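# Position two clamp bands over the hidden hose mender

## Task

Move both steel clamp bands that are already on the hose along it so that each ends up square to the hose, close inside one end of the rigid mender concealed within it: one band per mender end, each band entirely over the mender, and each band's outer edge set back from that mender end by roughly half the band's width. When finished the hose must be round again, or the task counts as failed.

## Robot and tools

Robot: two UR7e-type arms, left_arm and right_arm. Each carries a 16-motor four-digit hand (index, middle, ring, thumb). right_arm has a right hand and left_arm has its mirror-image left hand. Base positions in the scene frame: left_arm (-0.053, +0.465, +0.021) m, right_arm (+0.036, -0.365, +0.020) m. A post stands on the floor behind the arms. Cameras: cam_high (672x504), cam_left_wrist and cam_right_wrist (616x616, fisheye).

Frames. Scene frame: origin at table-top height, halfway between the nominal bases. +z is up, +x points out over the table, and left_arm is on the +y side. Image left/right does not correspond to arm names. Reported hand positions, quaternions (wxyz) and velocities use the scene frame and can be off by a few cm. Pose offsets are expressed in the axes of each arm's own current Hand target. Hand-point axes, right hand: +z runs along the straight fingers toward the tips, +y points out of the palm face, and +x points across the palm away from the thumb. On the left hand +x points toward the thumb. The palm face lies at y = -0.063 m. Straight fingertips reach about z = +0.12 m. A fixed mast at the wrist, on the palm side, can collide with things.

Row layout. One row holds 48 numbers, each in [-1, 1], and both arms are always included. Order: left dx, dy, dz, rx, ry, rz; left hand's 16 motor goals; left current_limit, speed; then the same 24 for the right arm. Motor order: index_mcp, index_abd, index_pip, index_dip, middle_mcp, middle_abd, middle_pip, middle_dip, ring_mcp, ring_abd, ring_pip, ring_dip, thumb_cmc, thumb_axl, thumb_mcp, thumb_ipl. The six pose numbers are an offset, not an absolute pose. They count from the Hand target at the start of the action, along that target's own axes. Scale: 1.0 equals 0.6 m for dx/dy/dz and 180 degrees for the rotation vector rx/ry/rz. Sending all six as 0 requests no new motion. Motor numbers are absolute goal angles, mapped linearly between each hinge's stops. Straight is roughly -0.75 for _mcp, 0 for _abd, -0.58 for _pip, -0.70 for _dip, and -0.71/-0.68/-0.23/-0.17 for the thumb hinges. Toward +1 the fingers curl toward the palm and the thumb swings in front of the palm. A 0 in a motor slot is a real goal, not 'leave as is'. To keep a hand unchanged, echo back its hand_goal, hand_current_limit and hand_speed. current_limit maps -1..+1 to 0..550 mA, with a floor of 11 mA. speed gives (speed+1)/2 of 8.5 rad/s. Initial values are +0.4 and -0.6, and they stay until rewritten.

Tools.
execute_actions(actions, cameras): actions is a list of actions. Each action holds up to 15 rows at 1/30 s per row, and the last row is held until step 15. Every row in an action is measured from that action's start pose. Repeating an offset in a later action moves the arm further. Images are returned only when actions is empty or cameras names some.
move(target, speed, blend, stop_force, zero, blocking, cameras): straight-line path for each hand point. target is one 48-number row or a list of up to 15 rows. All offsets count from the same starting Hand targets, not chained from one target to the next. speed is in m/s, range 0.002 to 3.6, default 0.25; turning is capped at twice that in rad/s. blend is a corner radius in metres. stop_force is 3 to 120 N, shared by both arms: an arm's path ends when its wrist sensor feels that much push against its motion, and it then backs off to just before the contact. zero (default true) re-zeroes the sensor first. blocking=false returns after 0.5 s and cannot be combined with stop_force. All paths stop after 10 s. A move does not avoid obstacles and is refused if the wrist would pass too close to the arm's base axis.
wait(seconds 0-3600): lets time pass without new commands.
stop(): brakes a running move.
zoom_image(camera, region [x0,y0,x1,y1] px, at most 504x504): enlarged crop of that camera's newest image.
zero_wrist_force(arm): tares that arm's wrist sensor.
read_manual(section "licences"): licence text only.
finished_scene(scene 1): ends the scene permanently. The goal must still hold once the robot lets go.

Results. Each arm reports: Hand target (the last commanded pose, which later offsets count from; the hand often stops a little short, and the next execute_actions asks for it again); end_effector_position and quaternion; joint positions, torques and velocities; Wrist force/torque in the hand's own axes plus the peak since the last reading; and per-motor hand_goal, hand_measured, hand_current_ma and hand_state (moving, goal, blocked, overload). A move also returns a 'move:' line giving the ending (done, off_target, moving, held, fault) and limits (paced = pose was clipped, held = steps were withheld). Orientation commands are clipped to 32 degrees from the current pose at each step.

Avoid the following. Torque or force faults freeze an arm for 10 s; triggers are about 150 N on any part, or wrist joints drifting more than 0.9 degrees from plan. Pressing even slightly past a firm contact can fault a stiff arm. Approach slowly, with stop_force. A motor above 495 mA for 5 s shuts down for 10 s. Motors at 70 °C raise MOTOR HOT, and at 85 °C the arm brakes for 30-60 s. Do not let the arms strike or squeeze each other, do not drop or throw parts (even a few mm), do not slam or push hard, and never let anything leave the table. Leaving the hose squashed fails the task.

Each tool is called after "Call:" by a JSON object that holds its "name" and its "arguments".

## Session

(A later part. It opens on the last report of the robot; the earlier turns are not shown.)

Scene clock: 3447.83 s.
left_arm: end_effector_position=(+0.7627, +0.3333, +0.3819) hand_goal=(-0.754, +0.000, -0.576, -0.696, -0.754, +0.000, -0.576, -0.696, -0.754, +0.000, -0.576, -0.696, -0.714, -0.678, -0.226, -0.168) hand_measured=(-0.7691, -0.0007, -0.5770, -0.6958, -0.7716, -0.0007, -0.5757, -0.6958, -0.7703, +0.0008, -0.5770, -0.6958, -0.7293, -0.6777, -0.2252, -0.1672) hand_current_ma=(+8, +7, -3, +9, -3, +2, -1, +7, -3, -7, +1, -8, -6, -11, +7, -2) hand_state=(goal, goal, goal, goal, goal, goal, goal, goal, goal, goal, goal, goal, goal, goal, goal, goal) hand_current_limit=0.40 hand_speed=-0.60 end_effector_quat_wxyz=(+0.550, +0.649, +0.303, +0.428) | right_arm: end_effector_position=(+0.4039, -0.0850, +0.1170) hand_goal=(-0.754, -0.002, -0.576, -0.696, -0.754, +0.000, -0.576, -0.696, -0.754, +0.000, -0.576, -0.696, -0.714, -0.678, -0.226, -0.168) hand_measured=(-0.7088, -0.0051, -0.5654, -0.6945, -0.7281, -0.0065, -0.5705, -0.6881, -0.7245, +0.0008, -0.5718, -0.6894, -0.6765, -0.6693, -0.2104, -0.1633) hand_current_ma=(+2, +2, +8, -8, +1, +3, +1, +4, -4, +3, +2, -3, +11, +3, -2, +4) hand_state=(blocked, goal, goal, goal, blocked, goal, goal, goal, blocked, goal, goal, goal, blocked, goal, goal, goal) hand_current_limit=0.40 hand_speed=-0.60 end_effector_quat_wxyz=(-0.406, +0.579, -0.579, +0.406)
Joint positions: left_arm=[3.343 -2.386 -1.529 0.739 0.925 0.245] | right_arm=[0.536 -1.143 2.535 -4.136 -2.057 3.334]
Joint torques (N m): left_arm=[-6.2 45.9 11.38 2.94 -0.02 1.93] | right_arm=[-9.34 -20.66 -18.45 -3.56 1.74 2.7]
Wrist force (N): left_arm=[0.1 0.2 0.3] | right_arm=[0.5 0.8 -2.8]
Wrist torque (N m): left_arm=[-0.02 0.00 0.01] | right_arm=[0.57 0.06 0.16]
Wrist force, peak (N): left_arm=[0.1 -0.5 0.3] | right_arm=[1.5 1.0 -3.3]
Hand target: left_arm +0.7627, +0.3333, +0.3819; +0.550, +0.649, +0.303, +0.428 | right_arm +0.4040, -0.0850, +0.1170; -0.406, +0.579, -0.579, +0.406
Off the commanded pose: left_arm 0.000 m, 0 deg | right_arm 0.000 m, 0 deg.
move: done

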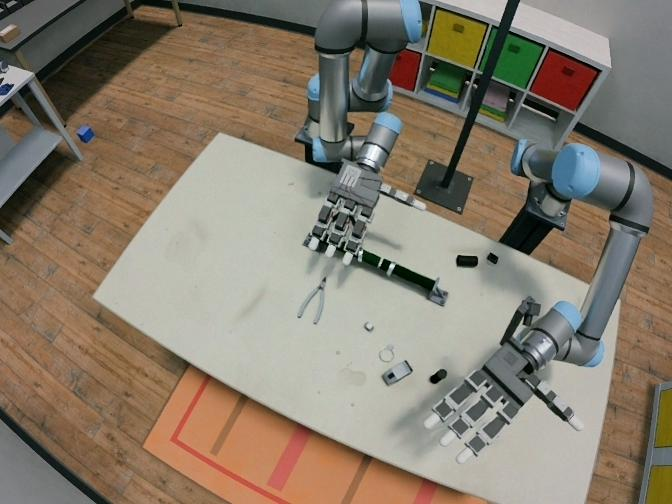

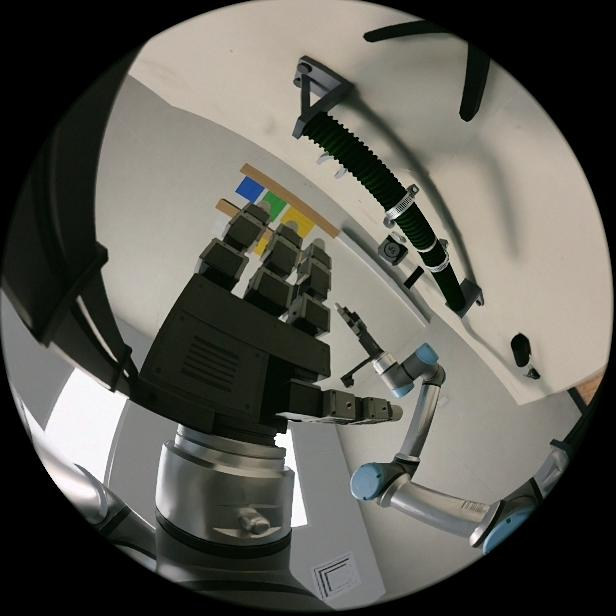

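Call:
{"name": "zoom_image", "arguments": {"camera": "cam_right_wrist", "region": [380, 175, 460, 255]}}

Call:
{"name": "zoom_image", "arguments": {"camera": "cam_right_wrist", "region": [410, 220, 460, 280]}}

Scaled by 6.300 from the camera's image (finer frame: 880x880).

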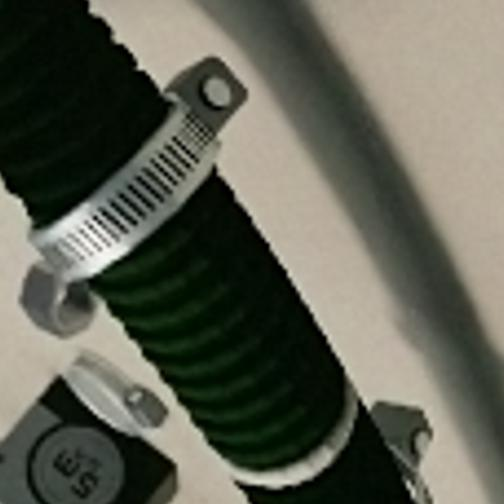

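Scaled by 8.400 from the camera's image (finer frame: 880x880).

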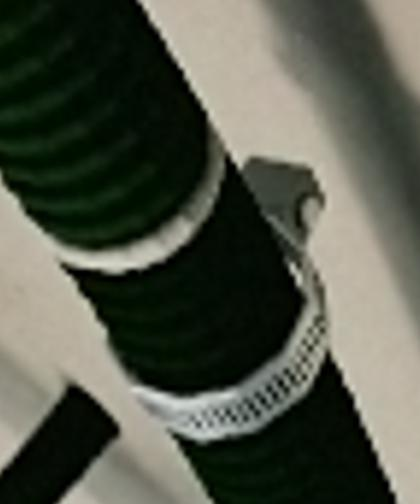

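Call:
{"name": "move", "arguments": {"target": [0,0,0,0,0,0,-0.754,0,-0.576,-0.696,-0.754,0,-0.576,-0.696,-0.754,0,-0.576,-0.696,-0.714,-0.678,-0.226,-0.168,0.4,-0.6,0.0583,-0.159,-0.065,-0.1389,0,0,-0.754,-0.002,-0.576,-0.696,-0.754,0,-0.576,-0.696,-0.754,0,-0.576,-0.696,-0.714,-0.678,-0.226,-0.168,0.4,-0.6], "speed": 0.2}}

Call:
{"name": "move", "arguments": {"target": [0,0,0,0,0,0,-0.754,0,-0.576,-0.696,-0.754,0,-0.576,-0.696,-0.754,0,-0.576,-0.696,-0.714,-0.678,-0.226,-0.168,0.4,-0.6,0.00833,-0.0607,0.0607,0,-0.35355,-0.35355,-0.754,-0.002,-0.576,-0.696,-0.754,0,-0.576,-0.696,-0.754,0,-0.576,-0.696,-0.714,-0.678,-0.226,-0.168,0.4,-0.6], "speed": 0.25, "cameras": ["cam_high","cam_right_wrist"]}}

Scene clock: 3615.33 s.
left_arm: end_effector_position=(+0.7627, +0.3333, +0.3819) hand_goal=(-0.754, +0.000, -0.576, -0.696, -0.754, +0.000, -0.576, -0.696, -0.754, +0.000, -0.576, -0.696, -0.714, -0.678, -0.226, -0.168) hand_measured=(-0.7691, +0.0008, -0.5770, -0.6958, -0.7716, -0.0007, -0.5770, -0.6971, -0.7716, -0.0007, -0.5770, -0.6958, -0.7293, -0.6767, -0.2252, -0.1681) hand_current_ma=(+10, +8, -6, +8, -2, +7, -2, +7, -1, -7, +4, -6, -13, -10, +2, -5) hand_state=(goal, goal, goal, goal, goal, goal, goal, goal, goal, goal, goal, goal, goal, goal, goal, goal) hand_current_limit=0.40 hand_speed=-0.60 end_effector_quat_wxyz=(+0.550, +0.649, +0.303, +0.428) | right_arm: end_effector_position=(+0.4000, -0.1199, +0.2201) hand_goal=(-0.754, -0.002, -0.576, -0.696, -0.754, +0.000, -0.576, -0.696, -0.754, +0.000, -0.576, -0.696, -0.714, -0.678, -0.226, -0.168) hand_measured=(-0.7088, -0.0051, -0.5654, -0.6945, -0.7293, -0.0065, -0.5693, -0.6881, -0.7245, -0.0007, -0.5718, -0.6894, -0.6765, -0.6704, -0.2104, -0.1633) hand_current_ma=(+3, -2, +9, -5, -1, +8, +4, +4, -5, +6, +8, -1, +9, +3, -2, +6) hand_state=(blocked, goal, goal, goal, blocked, goal, goal, goal, blocked, goal, goal, goal, blocked, goal, goal, goal) hand_current_limit=0.40 hand_speed=-0.60 end_effector_quat_wxyz=(-0.271, +0.653, -0.653, +0.271)
Joint positions: left_arm=[3.343 -2.386 -1.529 0.739 0.925 0.245] | right_arm=[0.321 -1.75 2.368 -2.951 -1.786 3.361]
Joint torques (N m): left_arm=[-5.97 45.84 11.75 2.99 -0.04 1.8] | right_arm=[6.96 -16.55 -10.93 -1.13 -2.09 2.92]
Wrist force (N): left_arm=[0.0 -0.1 0.2] | right_arm=[0.4 0.5 -1.8]
Wrist torque (N m): left_arm=[-0.03 0.01 0.01] | right_arm=[0.45 0.02 0.22]
Wrist force, peak (N): left_arm=[0.2 -0.3 0.3] | right_arm=[0.1 2.1 -2.5]
Hand target: left_arm +0.7627, +0.3333, +0.3819; +0.550, +0.649, +0.303, +0.428 | right_arm +0.3999, -0.1199, +0.2200; -0.271, +0.653, -0.653, +0.271
Off the commanded pose: left_arm 0.000 m, 0 deg | right_arm 0.000 m, 0 deg.
move: done

Scene clock: 3619.00 s.
left_arm: end_effector_position=(+0.7627, +0.3333, +0.3819) hand_goal=(-0.754, +0.000, -0.576, -0.696, -0.754, +0.000, -0.576, -0.696, -0.754, +0.000, -0.576, -0.696, -0.714, -0.678, -0.226, -0.168) hand_measured=(-0.7703, -0.0007, -0.5770, -0.6958, -0.7716, -0.0007, -0.5770, -0.6958, -0.7703, +0.0008, -0.5770, -0.6958, -0.7293, -0.6777, -0.2262, -0.1672) hand_current_ma=(+12, +7, -4, +5, -3, +1, -2, +10, -1, -5, +7, -4, -7, -10, +4, -4) hand_state=(goal, goal, goal, goal, goal, goal, goal, goal, goal, goal, goal, goal, goal, goal, goal, goal) hand_current_limit=0.40 hand_speed=-0.60 end_effector_quat_wxyz=(+0.550, +0.649, +0.303, +0.428) | right_arm: end_effector_position=(+0.4515, -0.1248, +0.2201) hand_goal=(-0.754, -0.002, -0.576, -0.696, -0.754, +0.000, -0.576, -0.696, -0.754, +0.000, -0.576, -0.696, -0.714, -0.678, -0.226, -0.168) hand_measured=(-0.7088, -0.0021, -0.5641, -0.6945, -0.7293, -0.0051, -0.5693, -0.6894, -0.7233, +0.0008, -0.5718, -0.6881, -0.6753, -0.6704, -0.2104, -0.1633) hand_current_ma=(+2, +0, +7, -4, -2, +7, +7, -1, -4, +6, +7, -1, +8, +0, +1, +5) hand_state=(blocked, goal, goal, goal, blocked, goal, goal, goal, blocked, goal, goal, goal, blocked, goal, goal, goal) hand_current_limit=0.40 hand_speed=-0.60 end_effector_quat_wxyz=(-0.383, +0.924, +0.000, +0.000)
Joint positions: left_arm=[3.343 -2.386 -1.529 0.739 0.925 0.245] | right_arm=[0.026 -1.608 2.045 -2.018 -0.786 1.585]
Joint torques (N m): left_arm=[-5.89 45.21 11.72 3.11 0 1.92] | right_arm=[-6.76 -26.15 -9.19 -1.32 -0.07 -0.87]
Wrist force (N): left_arm=[0.2 -0.1 0.0] | right_arm=[0.3 0.6 -2.0]
Wrist torque (N m): left_arm=[-0.04 -0.02 0.02] | right_arm=[0.47 0.06 0.12]
Wrist force, peak (N): left_arm=[0.0 -0.3 0.5] | right_arm=[0.4 0.7 -2.5]
Hand target: left_arm +0.7627, +0.3333, +0.3819; +0.550, +0.649, +0.303, +0.428 | right_arm +0.4514, -0.1249, +0.2201; -0.382, +0.924, +0.000, +0.000
Off the commanded pose: left_arm 0.000 m, 0 deg | right_arm 0.000 m, 0 deg.
move: done

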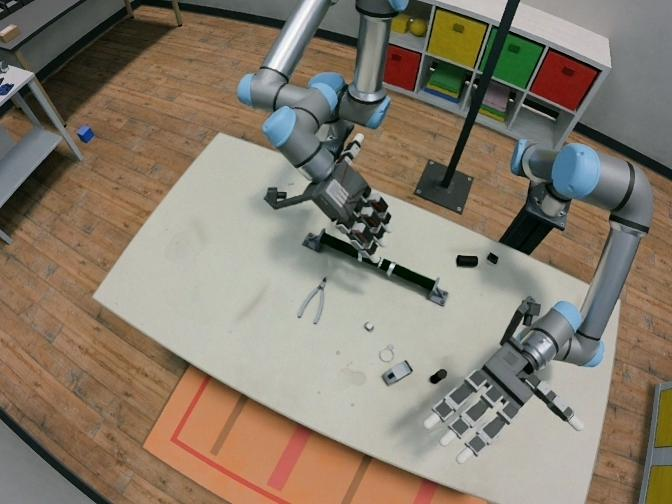

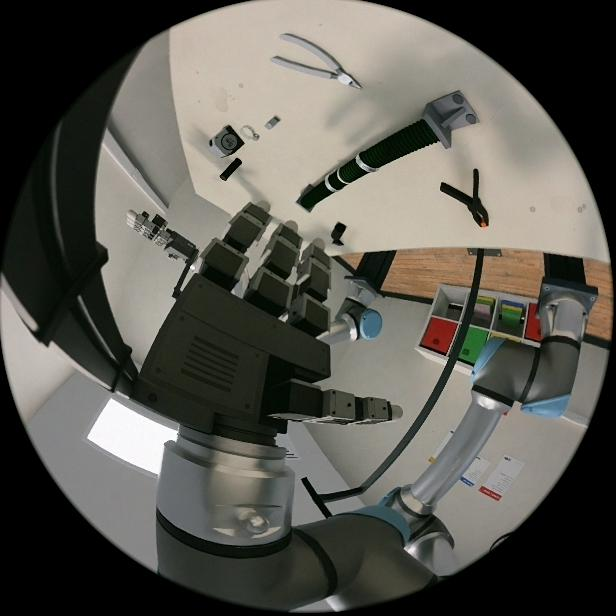

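Call:
{"name": "move", "arguments": {"target": [[0,0,0,0,0,0,-0.754,0,-0.576,-0.696,-0.754,0,-0.576,-0.696,-0.754,0,-0.576,-0.696,-0.714,-0.678,-0.226,-0.168,0.4,-0.6,0,0,0,0,0,0,-0.137,-0.065,-0.576,-0.696,-0.137,0.065,-0.576,-0.696,-0.95,0.1,-0.576,-0.696,-0.714,-0.678,-0.226,-0.168,0.4,-0.6],[0,0,0,0,0,0,-0.754,0,-0.576,-0.696,-0.754,0,-0.576,-0.696,-0.754,0,-0.576,-0.696,-0.714,-0.678,-0.226,-0.168,0.4,-0.6,0,0.1061,0.1061,0,0,0,-0.137,-0.065,-0.576,-0.696,-0.137,0.065,-0.576,-0.696,-0.95,0.1,-0.576,-0.696,-0.714,-0.678,-0.226,-0.168,0.4,-0.6]], "speed": [0.1,0.1], "cameras": ["cam_high","cam_right_wrist"]}}

Call:
{"name": "zoom_image", "arguments": {"camera": "cam_right_wrist", "region": [280, 60, 500, 280]}}

Call:
{"name": "zoom_image", "arguments": {"camera": "cam_high", "region": [325, 205, 425, 305]}}

Scene clock: 3648.57 s.
left_arm: end_effector_position=(+0.7627, +0.3333, +0.3819) hand_goal=(-0.754, +0.000, -0.576, -0.696, -0.754, +0.000, -0.576, -0.696, -0.754, +0.000, -0.576, -0.696, -0.714, -0.678, -0.226, -0.168) hand_measured=(-0.7691, -0.0007, -0.5770, -0.6958, -0.7716, +0.0008, -0.5770, -0.6958, -0.7716, -0.0007, -0.5770, -0.6958, -0.7293, -0.6777, -0.2252, -0.1672) hand_current_ma=(+7, +9, -7, +2, +0, +6, +1, +11, -3, -2, +1, -5, -7, -8, +3, -3) hand_state=(goal, goal, goal, goal, goal, goal, goal, goal, goal, goal, goal, goal, goal, goal, goal, goal) hand_current_limit=0.40 hand_speed=-0.60 end_effector_quat_wxyz=(+0.550, +0.649, +0.303, +0.428) | right_arm: end_effector_position=(+0.4514, -0.1250, +0.1300) hand_goal=(-0.138, -0.066, -0.576, -0.696, -0.138, +0.064, -0.576, -0.696, -0.950, +0.100, -0.576, -0.696, -0.714, -0.678, -0.226, -0.168) hand_measured=(-0.1288, -0.0520, -0.5654, -0.6945, -0.1300, +0.0535, -0.5693, -0.6881, -0.8934, +0.0887, -0.5718, -0.6894, -0.6765, -0.6714, -0.2104, -0.1624) hand_current_ma=(-8, -2, +9, -2, -5, +6, +9, +4, +10, +3, +5, +0, +10, +0, -5, +5) hand_state=(goal, goal, goal, goal, goal, goal, goal, goal, blocked, goal, goal, goal, blocked, goal, goal, goal) hand_current_limit=0.40 hand_speed=-0.60 end_effector_quat_wxyz=(-0.382, +0.924, +0.000, +0.000)
Joint positions: left_arm=[3.343 -2.386 -1.529 0.739 0.925 0.245] | right_arm=[0.026 -1.475 2.18 -2.286 -0.786 1.585]
Joint torques (N m): left_arm=[-6.89 45.61 12.09 3.05 -0.08 1.86] | right_arm=[8.71 -25.9 -31.74 -2.06 1.94 2.88]
Wrist force (N): left_arm=[0.2 0.1 0.2] | right_arm=[0.3 0.7 -2.1]
Wrist torque (N m): left_arm=[-0.03 -0.02 0.03] | right_arm=[0.54 0.06 0.17]
Wrist force, peak (N): left_arm=[0.0 -0.5 0.4] | right_arm=[0.2 -0.2 -2.6]
Hand target: left_arm +0.7627, +0.3333, +0.3819; +0.550, +0.649, +0.303, +0.428 | right_arm +0.4515, -0.1249, +0.1300; -0.382, +0.924, +0.000, +0.000
Off the commanded pose: left_arm 0.000 m, 0 deg | right_arm 0.000 m, 0 deg.
move: done

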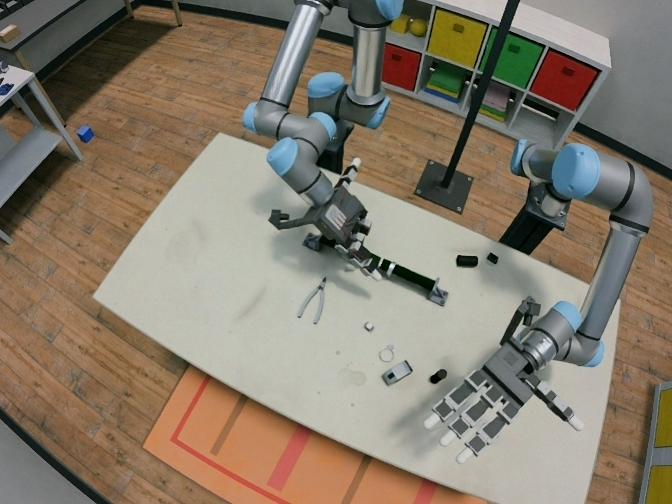

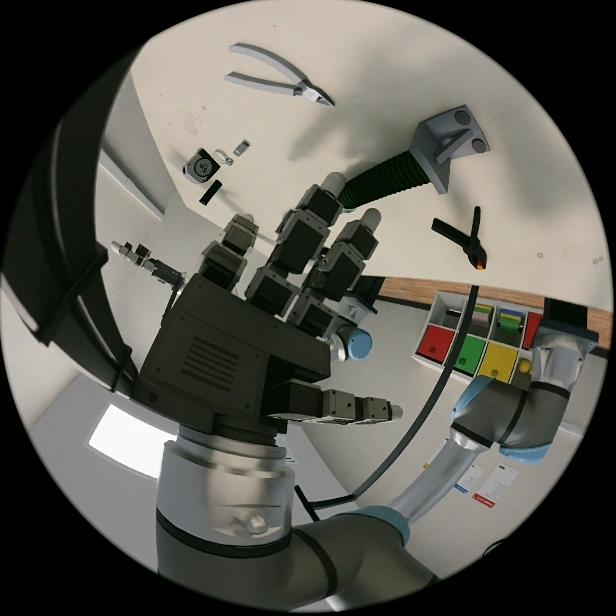

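Scaled by 2.291 from the camera's image (finer frame: 880x880).

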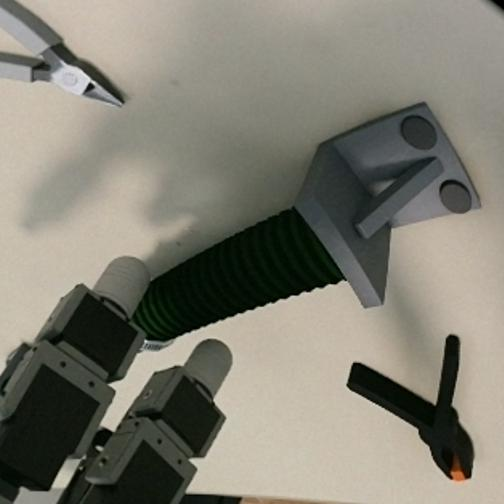

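Scaled by 5.040 from the camera's image (finer frame: 960x720).

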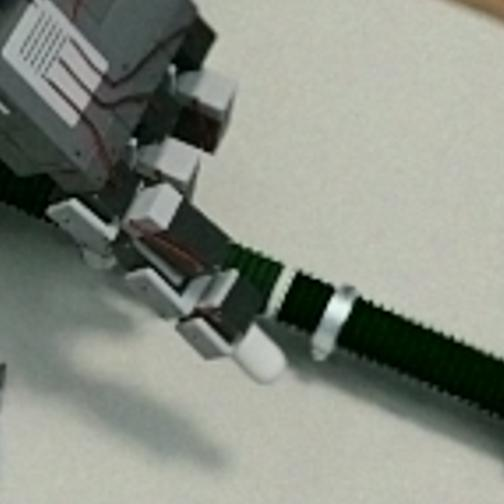

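Call:
{"name": "move", "arguments": {"target": [0,0,0,0,0,0,-0.754,0,-0.576,-0.696,-0.754,0,-0.576,-0.696,-0.754,0,-0.576,-0.696,-0.714,-0.678,-0.226,-0.168,0.4,-0.6,0,0.01886,0.01886,0,0,0,-0.137,-0.065,-0.576,-0.696,-0.137,0.065,-0.576,-0.696,-0.95,0.1,-0.576,-0.696,-0.714,-0.678,-0.226,-0.168,0.4,-0.6], "speed": 0.03, "stop_force": 4, "cameras": ["cam_high","cam_right_wrist"]}}

Call:
{"name": "zoom_image", "arguments": {"camera": "cam_right_wrist", "region": [280, 90, 440, 250]}}

Call:
{"name": "zoom_image", "arguments": {"camera": "cam_high", "region": [335, 220, 405, 290]}}

Scene clock: 3661.27 s.
left_arm: end_effector_position=(+0.7627, +0.3333, +0.3819) hand_goal=(-0.754, +0.000, -0.576, -0.696, -0.754, +0.000, -0.576, -0.696, -0.754, +0.000, -0.576, -0.696, -0.714, -0.678, -0.226, -0.168) hand_measured=(-0.7691, -0.0007, -0.5770, -0.6958, -0.7716, -0.0007, -0.5770, -0.6958, -0.7716, -0.0007, -0.5770, -0.6958, -0.7293, -0.6777, -0.2262, -0.1681) hand_current_ma=(+8, +8, -4, +12, -4, +5, +1, +11, +0, -2, +1, -3, -8, -8, +3, -5) hand_state=(goal, goal, goal, goal, goal, goal, goal, goal, goal, goal, goal, goal, goal, goal, goal, goal) hand_current_limit=0.40 hand_speed=-0.60 end_effector_quat_wxyz=(+0.550, +0.649, +0.303, +0.428) | right_arm: end_effector_position=(+0.4515, -0.1249, +0.1140) hand_goal=(-0.138, -0.066, -0.576, -0.696, -0.138, +0.064, -0.576, -0.696, -0.950, +0.100, -0.576, -0.696, -0.714, -0.678, -0.226, -0.168) hand_measured=(-0.1300, -0.0534, -0.5641, -0.6932, -0.1300, +0.0535, -0.5705, -0.6881, -0.8922, +0.0887, -0.5705, -0.6881, -0.6765, -0.6704, -0.2104, -0.1633) hand_current_ma=(-6, +0, +8, -5, -1, +5, +7, +3, +6, +4, +5, -1, +8, +3, -4, +4) hand_state=(goal, goal, goal, goal, goal, goal, goal, goal, blocked, goal, goal, goal, blocked, goal, goal, goal) hand_current_limit=0.40 hand_speed=-0.60 end_effector_quat_wxyz=(-0.382, +0.924, +0.000, +0.000)
Joint positions: left_arm=[3.343 -2.386 -1.529 0.739 0.925 0.245] | right_arm=[0.026 -1.444 2.199 -2.336 -0.786 1.585]
Joint torques (N m): left_arm=[-6.38 45.77 11.88 3.15 -0.08 1.94] | right_arm=[-3.78 -30.51 -30.18 -0.47 -0.39 -2.65]
Wrist force (N): left_arm=[0.1 -0.2 0.3] | right_arm=[0.4 0.7 -2.0]
Wrist torque (N m): left_arm=[-0.05 -0.01 0.02] | right_arm=[0.54 0.06 0.17]
Wrist force, peak (N): left_arm=[0.0 -0.1 0.5] | right_arm=[0.5 0.7 -2.3]
Hand target: left_arm +0.7627, +0.3333, +0.3819; +0.550, +0.649, +0.303, +0.428 | right_arm +0.4515, -0.1249, +0.1140; -0.382, +0.924, +0.000, +0.000
Off the commanded pose: left_arm 0.000 m, 0 deg | right_arm 0.000 m, 0 deg.
move: done

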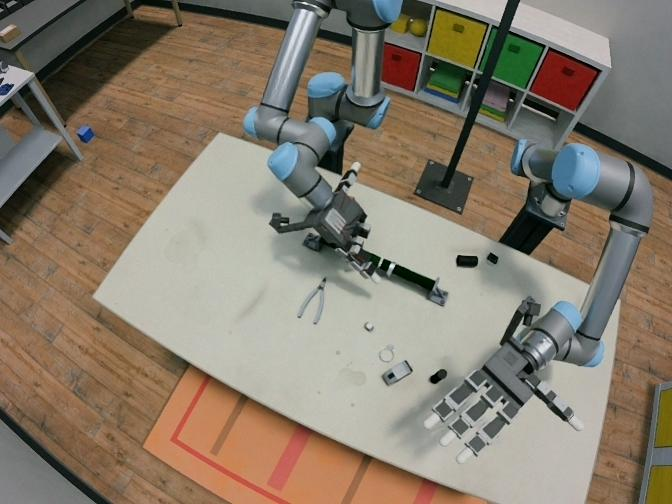

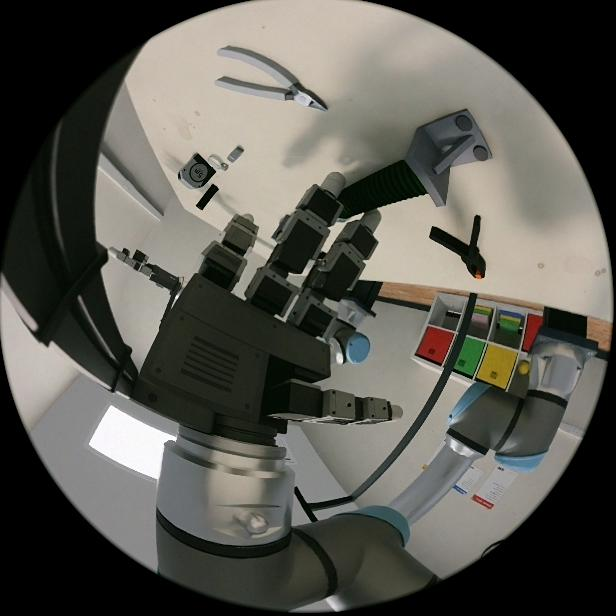

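Scaled by 3.150 from the camera's image (finer frame: 880x880).

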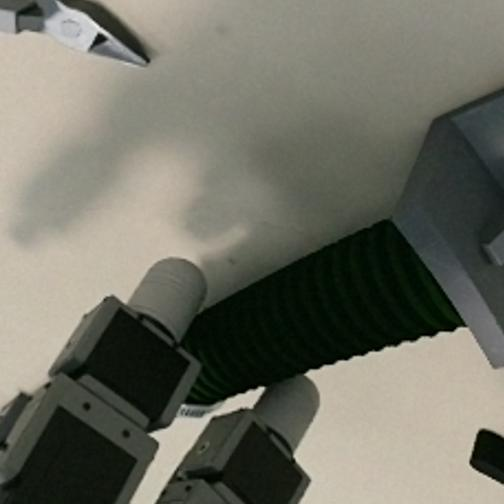

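Scaled by 7.200 from the camera's image (finer frame: 960x720).

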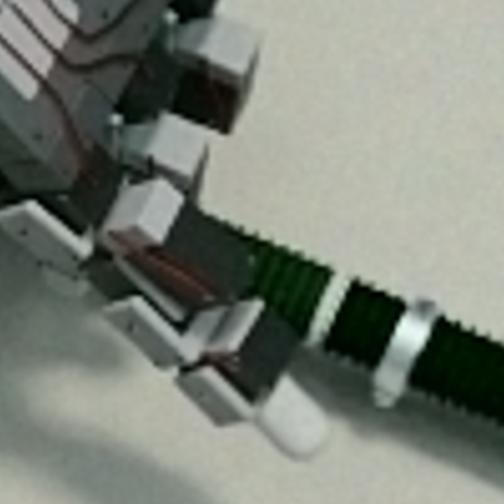

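Call:
{"name": "move", "arguments": {"target": [0,0,0,0,0,0,-0.754,0,-0.576,-0.696,-0.754,0,-0.576,-0.696,-0.754,0,-0.576,-0.696,-0.714,-0.678,-0.226,-0.168,0.4,-0.6,-0.00001,0,0,0,0,0,-0.137,0.1,-0.576,-0.696,-0.137,-0.1,-0.576,-0.696,-0.95,0.1,-0.576,-0.696,-0.714,-0.678,-0.226,-0.168,0.4,-0.9], "speed": 0.03, "cameras": ["cam_right_wrist"]}}

Call:
{"name": "zoom_image", "arguments": {"camera": "cam_right_wrist", "region": [280, 90, 440, 250]}}

Scene clock: 3680.43 s.
left_arm: end_effector_position=(+0.7627, +0.3333, +0.3819) hand_goal=(-0.754, +0.000, -0.576, -0.696, -0.754, +0.000, -0.576, -0.696, -0.754, +0.000, -0.576, -0.696, -0.714, -0.678, -0.226, -0.168) hand_measured=(-0.7691, -0.0007, -0.5770, -0.6958, -0.7716, -0.0007, -0.5757, -0.6958, -0.7716, -0.0007, -0.5770, -0.6958, -0.7293, -0.6777, -0.2262, -0.1681) hand_current_ma=(+12, +5, -8, +8, -5, +5, -2, +10, -1, -6, +1, -4, -9, -10, +3, -2) hand_state=(goal, goal, goal, goal, goal, goal, goal, goal, goal, goal, goal, goal, goal, goal, goal, goal) hand_current_limit=0.40 hand_speed=-0.60 end_effector_quat_wxyz=(+0.550, +0.649, +0.303, +0.428) | right_arm: end_effector_position=(+0.4515, -0.1249, +0.1140) hand_goal=(-0.138, +0.100, -0.576, -0.696, -0.138, -0.100, -0.576, -0.696, -0.950, +0.100, -0.576, -0.696, -0.714, -0.678, -0.226, -0.168) hand_measured=(-0.1288, -0.0461, -0.5654, -0.6945, -0.1300, +0.0110, -0.5705, -0.6894, -0.8934, +0.0887, -0.5718, -0.6894, -0.6753, -0.6714, -0.2104, -0.1633) hand_current_ma=(-8, -29, +10, -6, -5, +26, +9, +2, +6, +1, +6, +4, +9, +2, -3, +4) hand_state=(goal, blocked, goal, goal, goal, blocked, goal, goal, blocked, goal, goal, goal, blocked, goal, goal, goal) hand_current_limit=0.40 hand_speed=-0.90 end_effector_quat_wxyz=(-0.382, +0.924, +0.000, +0.000)
Joint positions: left_arm=[3.343 -2.386 -1.529 0.739 0.925 0.245] | right_arm=[0.026 -1.444 2.199 -2.336 -0.786 1.585]
Joint torques (N m): left_arm=[-5.55 46.14 12.01 3.14 -0.01 1.92] | right_arm=[-8.31 -31.76 -27.58 -0.74 -0.29 -2.54]
Wrist force (N): left_arm=[-0.2 -0.2 0.2] | right_arm=[0.4 1.1 -1.7]
Wrist torque (N m): left_arm=[-0.05 0.03 0.00] | right_arm=[0.54 0.04 0.19]
Wrist force, peak (N): left_arm=[0.4 -0.2 0.3] | right_arm=[0.3 0.9 -2.4]
Hand target: left_arm +0.7627, +0.3333, +0.3819; +0.550, +0.649, +0.303, +0.428 | right_arm +0.4515, -0.1249, +0.1140; -0.382, +0.924, +0.000, +0.000
Off the commanded pose: left_arm 0.000 m, 0 deg | right_arm 0.000 m, 0 deg.
move: done

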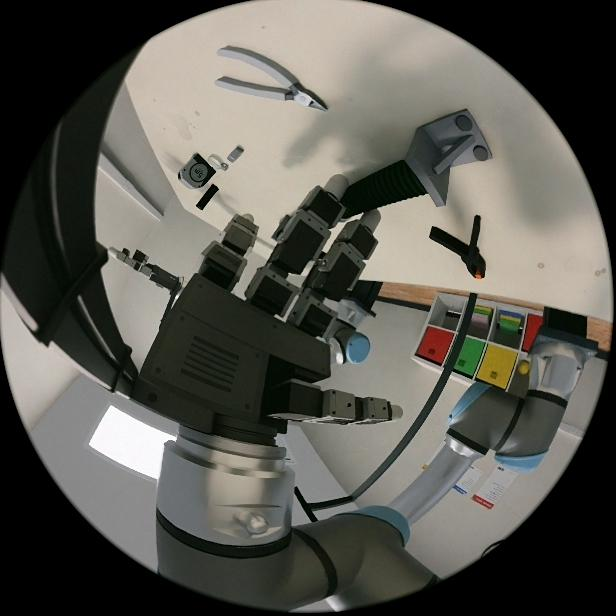

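Scaled by 3.150 from the camera's image (finer frame: 880x880).

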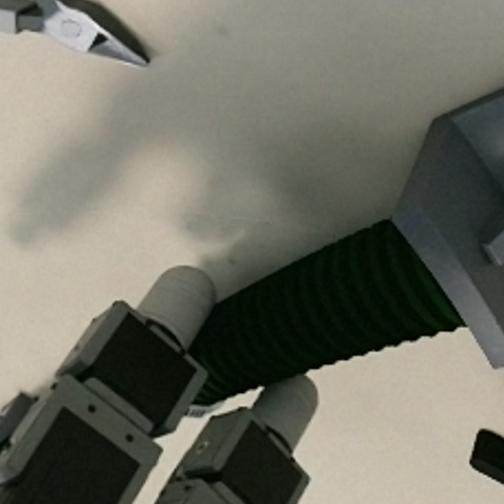

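Call:
{"name": "move", "arguments": {"target": [0,0,0,0,0,0,-0.754,0,-0.576,-0.696,-0.754,0,-0.576,-0.696,-0.754,0,-0.576,-0.696,-0.714,-0.678,-0.226,-0.168,0.4,-0.6,-0.0028,-0.01709,0.01709,0,0,0,-0.137,0.2,-0.576,-0.696,-0.137,-0.2,-0.576,-0.696,-0.95,0.1,-0.576,-0.696,-0.714,-0.678,-0.226,-0.168,0.4,-0.9], "speed": 0.01, "stop_force": 5, "cameras": ["cam_high","cam_right_wrist"]}}

Call:
{"name": "zoom_image", "arguments": {"camera": "cam_right_wrist", "region": [280, 110, 400, 230]}}

Call:
{"name": "zoom_image", "arguments": {"camera": "cam_high", "region": [335, 220, 405, 290]}}

Scene clock: 3701.03 s.
left_arm: end_effector_position=(+0.7627, +0.3333, +0.3819) hand_goal=(-0.754, +0.000, -0.576, -0.696, -0.754, +0.000, -0.576, -0.696, -0.754, +0.000, -0.576, -0.696, -0.714, -0.678, -0.226, -0.168) hand_measured=(-0.7703, +0.0008, -0.5770, -0.6958, -0.7716, +0.0008, -0.5770, -0.6958, -0.7716, -0.0007, -0.5770, -0.6958, -0.7293, -0.6767, -0.2262, -0.1672) hand_current_ma=(+6, +7, -7, +9, -6, +1, -3, +9, +2, -4, +3, -5, -4, -11, +5, -6) hand_state=(goal, goal, goal, goal, goal, goal, goal, goal, goal, goal, goal, goal, goal, goal, goal, goal) hand_current_limit=0.40 hand_speed=-0.60 end_effector_quat_wxyz=(+0.550, +0.649, +0.303, +0.428) | right_arm: end_effector_position=(+0.4498, -0.1104, +0.1140) hand_goal=(-0.138, +0.200, -0.576, -0.696, -0.138, -0.200, -0.576, -0.696, -0.950, +0.100, -0.576, -0.696, -0.714, -0.678, -0.226, -0.168) hand_measured=(-0.0685, -0.0270, -0.5436, -0.6805, -0.0673, +0.0213, -0.5385, -0.6780, -0.8934, +0.0887, -0.5718, -0.6894, -0.6765, -0.6704, -0.2104, -0.1633) hand_current_ma=(+14, -61, +9, -4, +15, +72, +9, +3, +8, +2, +5, +0, +7, +4, -4, +4) hand_state=(blocked, blocked, blocked, goal, blocked, blocked, blocked, goal, blocked, goal, goal, goal, blocked, goal, goal, goal) hand_current_limit=0.40 hand_speed=-0.90 end_effector_quat_wxyz=(-0.382, +0.924, +0.000, +0.000)
Joint positions: left_arm=[3.343 -2.386 -1.529 0.739 0.925 0.245] | right_arm=[0.059 -1.431 2.194 -2.378 -0.787 1.631]
Joint torques (N m): left_arm=[-6.55 46.06 11.8 3.27 -0.11 1.98] | right_arm=[-6.66 -31.7 -21.04 -0.41 0.66 -2.57]
Wrist force (N): left_arm=[0.1 0.0 0.2] | right_arm=[2.5 5.7 -1.5]
Wrist torque (N m): left_arm=[-0.01 0.00 0.01] | right_arm=[0.50 0.10 0.14]
Wrist force, peak (N): left_arm=[0.1 -0.5 0.4] | right_arm=[3.1 6.2 -1.5]
Hand target: left_arm +0.7627, +0.3333, +0.3819; +0.550, +0.649, +0.303, +0.428 | right_arm +0.4498, -0.1104, +0.1140; -0.382, +0.924, +0.000, +0.000
Off the commanded pose: left_arm 0.000 m, 0 deg | right_arm 0.000 m, 0 deg.
move: done

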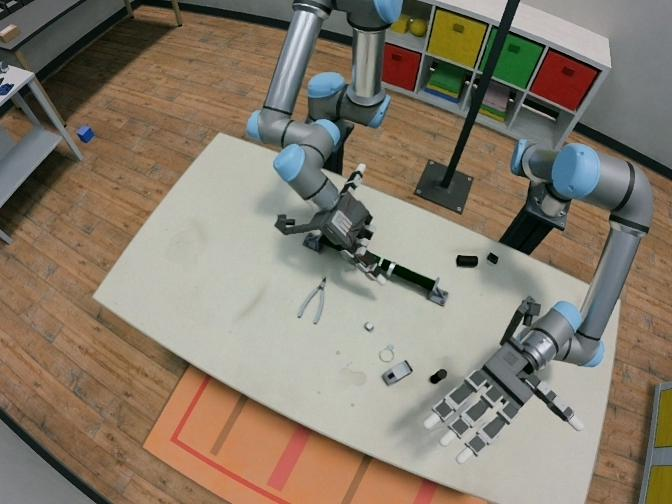

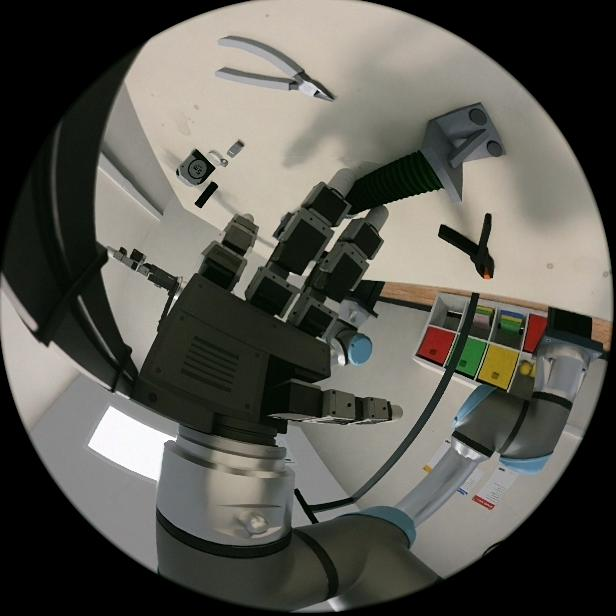

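Scaled by 4.200 from the camera's image (finer frame: 880x880).

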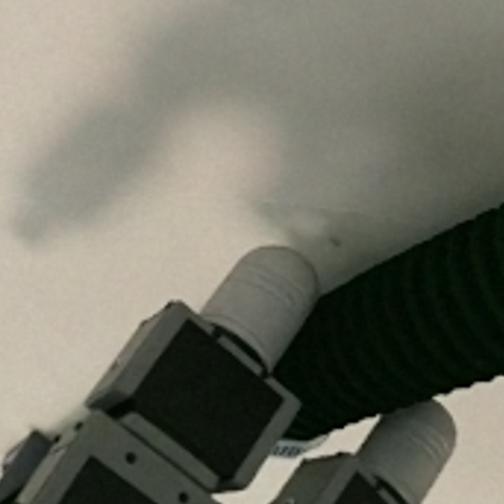

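Scaled by 7.200 from the camera's image (finer frame: 960x720).

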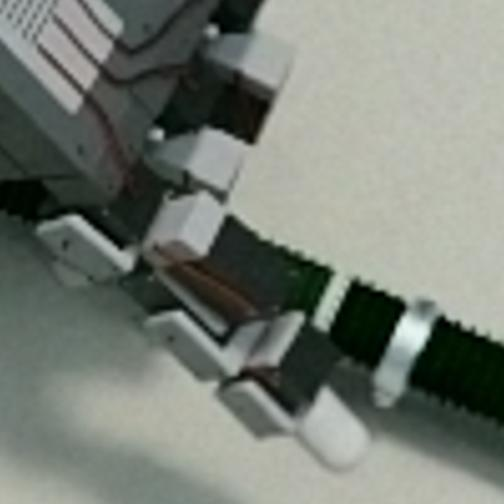

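Call:
{"name": "move", "arguments": {"target": [[0,0,0,0,0,0,-0.754,0,-0.576,-0.696,-0.754,0,-0.576,-0.696,-0.754,0,-0.576,-0.696,-0.714,-0.678,-0.226,-0.168,0.4,-0.6,0,0.01709,-0.01709,0,0,0,-0.137,0.2,-0.576,-0.696,-0.137,-0.2,-0.576,-0.696,-0.95,0.1,-0.576,-0.696,-0.714,-0.678,-0.226,-0.168,0.4,-0.9],[0,0,0,0,0,0,-0.754,0,-0.576,-0.696,-0.754,0,-0.576,-0.696,-0.754,0,-0.576,-0.696,-0.714,-0.678,-0.226,-0.168,0.4,-0.6,0,0.017,-0.01718,0,0,0,-0.137,-0.065,-0.576,-0.696,-0.137,0.065,-0.576,-0.696,-0.95,0.1,-0.576,-0.696,-0.714,-0.678,-0.226,-0.168,0.4,-0.6],[0,0,0,0,0,0,-0.754,0,-0.576,-0.696,-0.754,0,-0.576,-0.696,-0.754,0,-0.576,-0.696,-0.714,-0.678,-0.226,-0.168,0.4,-0.6,0,-0.0368,-0.0711,0,0,0,-0.137,-0.065,-0.576,-0.696,-0.137,0.065,-0.576,-0.696,-0.95,0.1,-0.576,-0.696,-0.714,-0.678,-0.226,-0.168,0.4,-0.6]], "speed": [0.02,0.02,0.06], "cameras": ["cam_high","cam_right_wrist"]}}

Call:
{"name": "zoom_image", "arguments": {"camera": "cam_right_wrist", "region": [260, 110, 420, 270]}}

Call:
{"name": "zoom_image", "arguments": {"camera": "cam_high", "region": [345, 225, 415, 285]}}

Scene clock: 3792.07 s.
left_arm: end_effector_position=(+0.7627, +0.3333, +0.3819) hand_goal=(-0.754, +0.000, -0.576, -0.696, -0.754, +0.000, -0.576, -0.696, -0.754, +0.000, -0.576, -0.696, -0.714, -0.678, -0.226, -0.168) hand_measured=(-0.7703, -0.0007, -0.5770, -0.6958, -0.7716, -0.0007, -0.5770, -0.6971, -0.7716, -0.0007, -0.5770, -0.6958, -0.7293, -0.6777, -0.2252, -0.1681) hand_current_ma=(+6, +9, -3, +12, -5, +8, +1, +10, +0, -5, +3, -4, -4, -12, +7, -5) hand_state=(goal, goal, goal, goal, goal, goal, goal, goal, goal, goal, goal, goal, goal, goal, goal, goal) hand_current_limit=0.40 hand_speed=-0.60 end_effector_quat_wxyz=(+0.550, +0.649, +0.303, +0.428) | right_arm: end_effector_position=(+0.4499, -0.1249, +0.1599) hand_goal=(-0.138, -0.066, -0.576, -0.696, -0.138, +0.064, -0.576, -0.696, -0.950, +0.100, -0.576, -0.696, -0.714, -0.678, -0.226, -0.168) hand_measured=(-0.1276, -0.0549, -0.5667, -0.6881, -0.1288, +0.0550, -0.5744, -0.6932, -0.8922, +0.0887, -0.5705, -0.6894, -0.6765, -0.6714, -0.2113, -0.1643) hand_current_ma=(-5, +3, +7, -2, -2, +7, +9, +5, +6, +6, +7, +0, +7, +3, +1, +7) hand_state=(goal, goal, goal, goal, goal, goal, goal, goal, blocked, goal, goal, goal, blocked, goal, goal, goal) hand_current_limit=0.40 hand_speed=-0.60 end_effector_quat_wxyz=(-0.382, +0.924, +0.000, +0.000)
Joint positions: left_arm=[3.343 -2.386 -1.529 0.739 0.925 0.245] | right_arm=[0.026 -1.53 2.144 -2.195 -0.786 1.585]
Joint torques (N m): left_arm=[-6.16 45.92 11.68 3.23 -0.01 1.99] | right_arm=[-8.73 -13.97 -6.45 -4.19 1.4 -2.74]
Wrist force (N): left_arm=[0.3 0.1 0.2] | right_arm=[0.3 0.7 -1.9]
Wrist torque (N m): left_arm=[-0.02 -0.04 0.03] | right_arm=[0.52 0.05 0.17]
Wrist force, peak (N): left_arm=[0.3 -0.1 0.4] | right_arm=[1.7 -3.3 -5.6]
Hand target: left_arm +0.7627, +0.3333, +0.3819; +0.550, +0.649, +0.303, +0.428 | right_arm +0.4498, -0.1250, +0.1598; -0.382, +0.924, +0.000, +0.000
Off the commanded pose: left_arm 0.000 m, 0 deg | right_arm 0.000 m, 0 deg.
move: done

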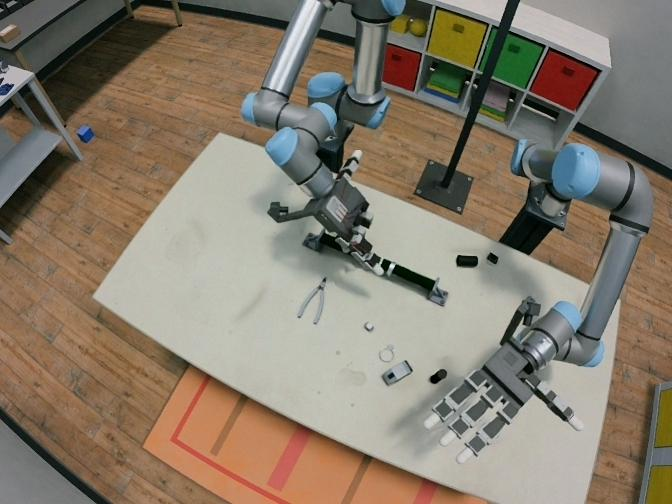

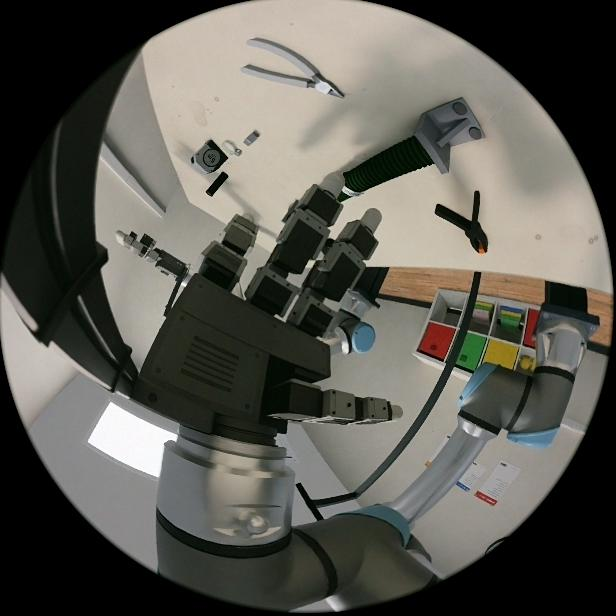

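Scaled by 3.150 from the camera's image (finer frame: 880x880).

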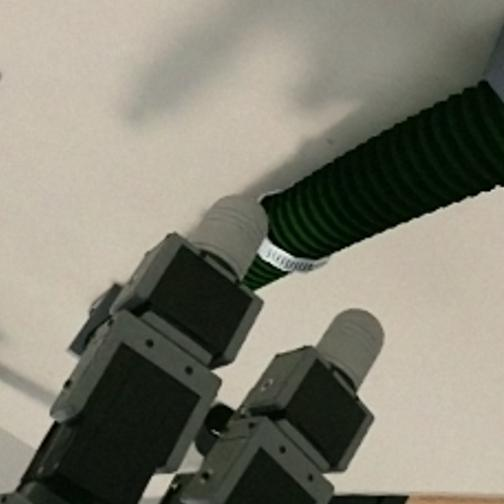

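Scaled by 7.200 from the camera's image (finer frame: 960x720).

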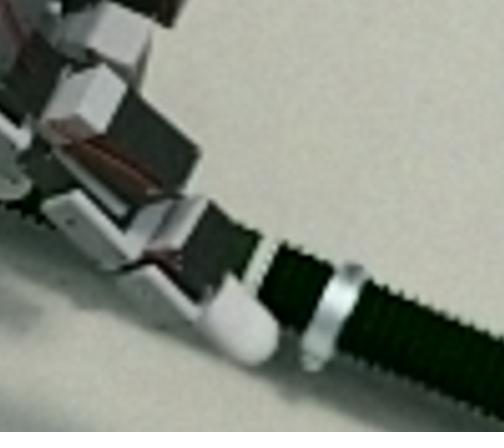

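Call:
{"name": "move", "arguments": {"target": [0,0,0,0,0,0,-0.754,0,-0.576,-0.696,-0.754,0,-0.576,-0.696,-0.754,0,-0.576,-0.696,-0.714,-0.678,-0.226,-0.168,0.4,-0.6,0.0185,-0.03017,0.05327,0,-0.06285,-0.06285,-0.137,-0.12,-0.576,-0.696,-0.137,0.12,-0.576,-0.696,-0.95,0.14,-0.576,-0.696,-0.714,-0.678,-0.226,-0.168,0.4,-0.6], "speed": 0.06, "cameras": ["cam_high","cam_right_wrist"]}}

Call:
{"name": "zoom_image", "arguments": {"camera": "cam_right_wrist", "region": [280, 110, 440, 270]}}

Scene clock: 3846.27 s.
left_arm: end_effector_position=(+0.7627, +0.3333, +0.3819) hand_goal=(-0.754, +0.000, -0.576, -0.696, -0.754, +0.000, -0.576, -0.696, -0.754, +0.000, -0.576, -0.696, -0.714, -0.678, -0.226, -0.168) hand_measured=(-0.7691, -0.0007, -0.5770, -0.6958, -0.7716, -0.0007, -0.5770, -0.6958, -0.7716, +0.0008, -0.5770, -0.6958, -0.7293, -0.6777, -0.2262, -0.1672) hand_current_ma=(+7, +4, -5, +9, -5, +4, +1, +13, +0, -2, +2, -2, -5, -11, +4, -1) hand_state=(goal, goal, goal, goal, goal, goal, goal, goal, goal, goal, goal, goal, goal, goal, goal, goal) hand_current_limit=0.40 hand_speed=-0.60 end_effector_quat_wxyz=(+0.550, +0.649, +0.303, +0.428) | right_arm: end_effector_position=(+0.4610, -0.0895, +0.1500) hand_goal=(-0.138, -0.120, -0.576, -0.696, -0.138, +0.120, -0.576, -0.696, -0.950, +0.140, -0.576, -0.696, -0.714, -0.678, -0.226, -0.168) hand_measured=(-0.1288, -0.1032, -0.5667, -0.6869, -0.1288, +0.1063, -0.5744, -0.6932, -0.8922, +0.1239, -0.5705, -0.6894, -0.6765, -0.6714, -0.2104, -0.1633) hand_current_ma=(-5, -3, +9, -2, -4, +7, +2, +3, +3, +2, +4, -2, +7, +3, -4, +7) hand_state=(goal, goal, goal, goal, goal, goal, goal, goal, blocked, goal, goal, goal, blocked, goal, goal, goal) hand_current_limit=0.40 hand_speed=-0.60 end_effector_quat_wxyz=(-0.379, +0.915, +0.129, -0.053) end_effector_velocity=(-0.001, +0.000, +0.000) end_effector_angular_velocity=(-0.001, +0.003, -0.005)
Joint positions: left_arm=[3.343 -2.386 -1.529 0.739 0.925 0.245] | right_arm=[0.119 -1.421 1.995 -1.973 -0.801 1.324]
Joint velocities: left_arm=[within noise] | right_arm=[-0.001 -0.001 0.003 -0.003 0 0.007]
Joint torques (N m): left_arm=[-5.86 45.73 11.89 3.33 -0.07 2.05] | right_arm=[-9.21 -34.81 -8.53 -3.63 0.88 2.68]
Wrist force (N): left_arm=[0.0 0.1 0.2] | right_arm=[0.3 0.5 -1.9]
Wrist torque (N m): left_arm=[-0.03 0.00 0.01] | right_arm=[0.50 0.06 0.14]
Wrist force, peak (N): left_arm=[0.3 0.1 0.4] | right_arm=[0.1 0.9 -2.3]
Hand target: left_arm +0.7627, +0.3333, +0.3819; +0.550, +0.649, +0.303, +0.428 | right_arm +0.4609, -0.0896, +0.1500; -0.379, +0.915, +0.129, -0.053
Off the commanded pose: left_arm 0.000 m, 0 deg | right_arm 0.000 m, 0 deg.
move: done

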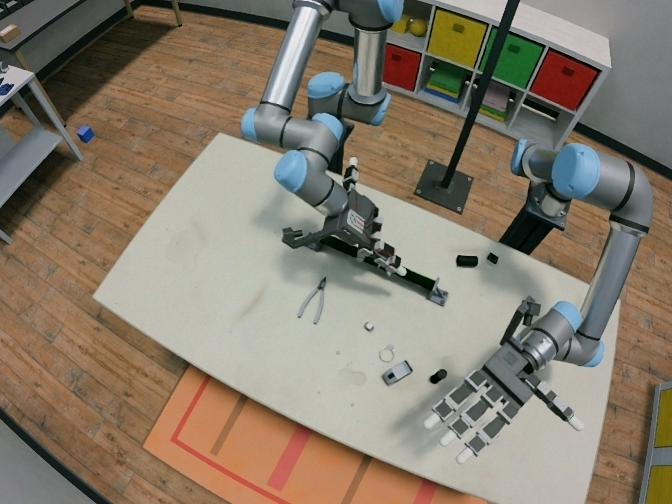

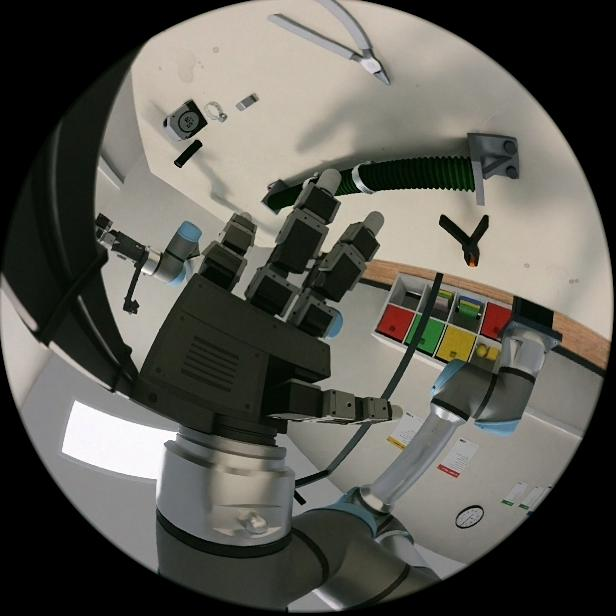

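Scaled by 3.150 from the camera's image (finer frame: 880x880).

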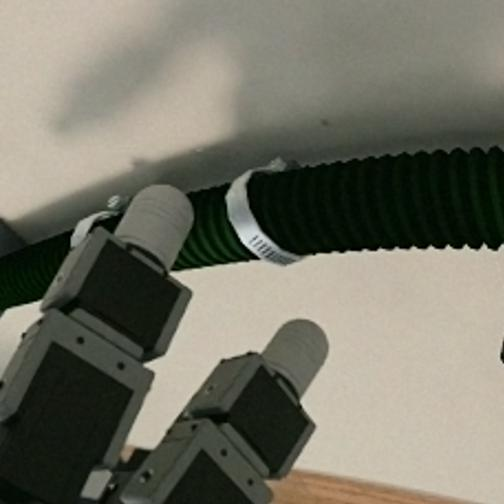

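Call:
{"name": "zoom_image", "arguments": {"camera": "cam_right_wrist", "region": [340, 150, 400, 210]}}

Call:
{"name": "zoom_image", "arguments": {"camera": "cam_right_wrist", "region": [290, 160, 350, 220]}}

Scaled by 8.400 from the camera's image (finer frame: 880x880).

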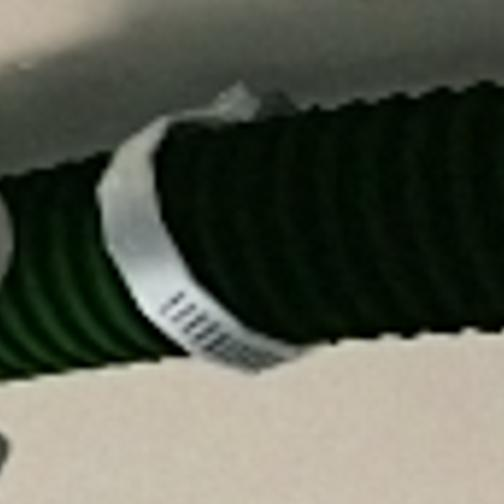

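Scaled by 8.400 from the camera's image (finer frame: 880x880).

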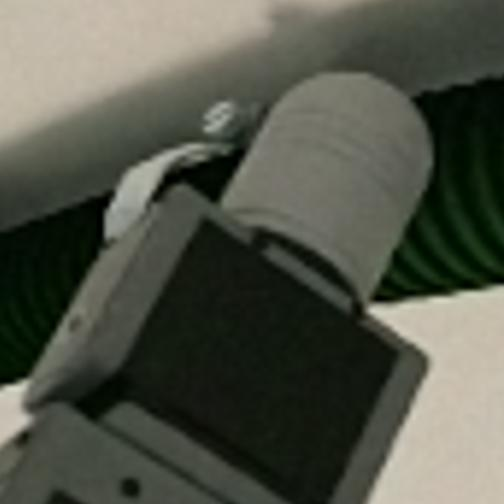

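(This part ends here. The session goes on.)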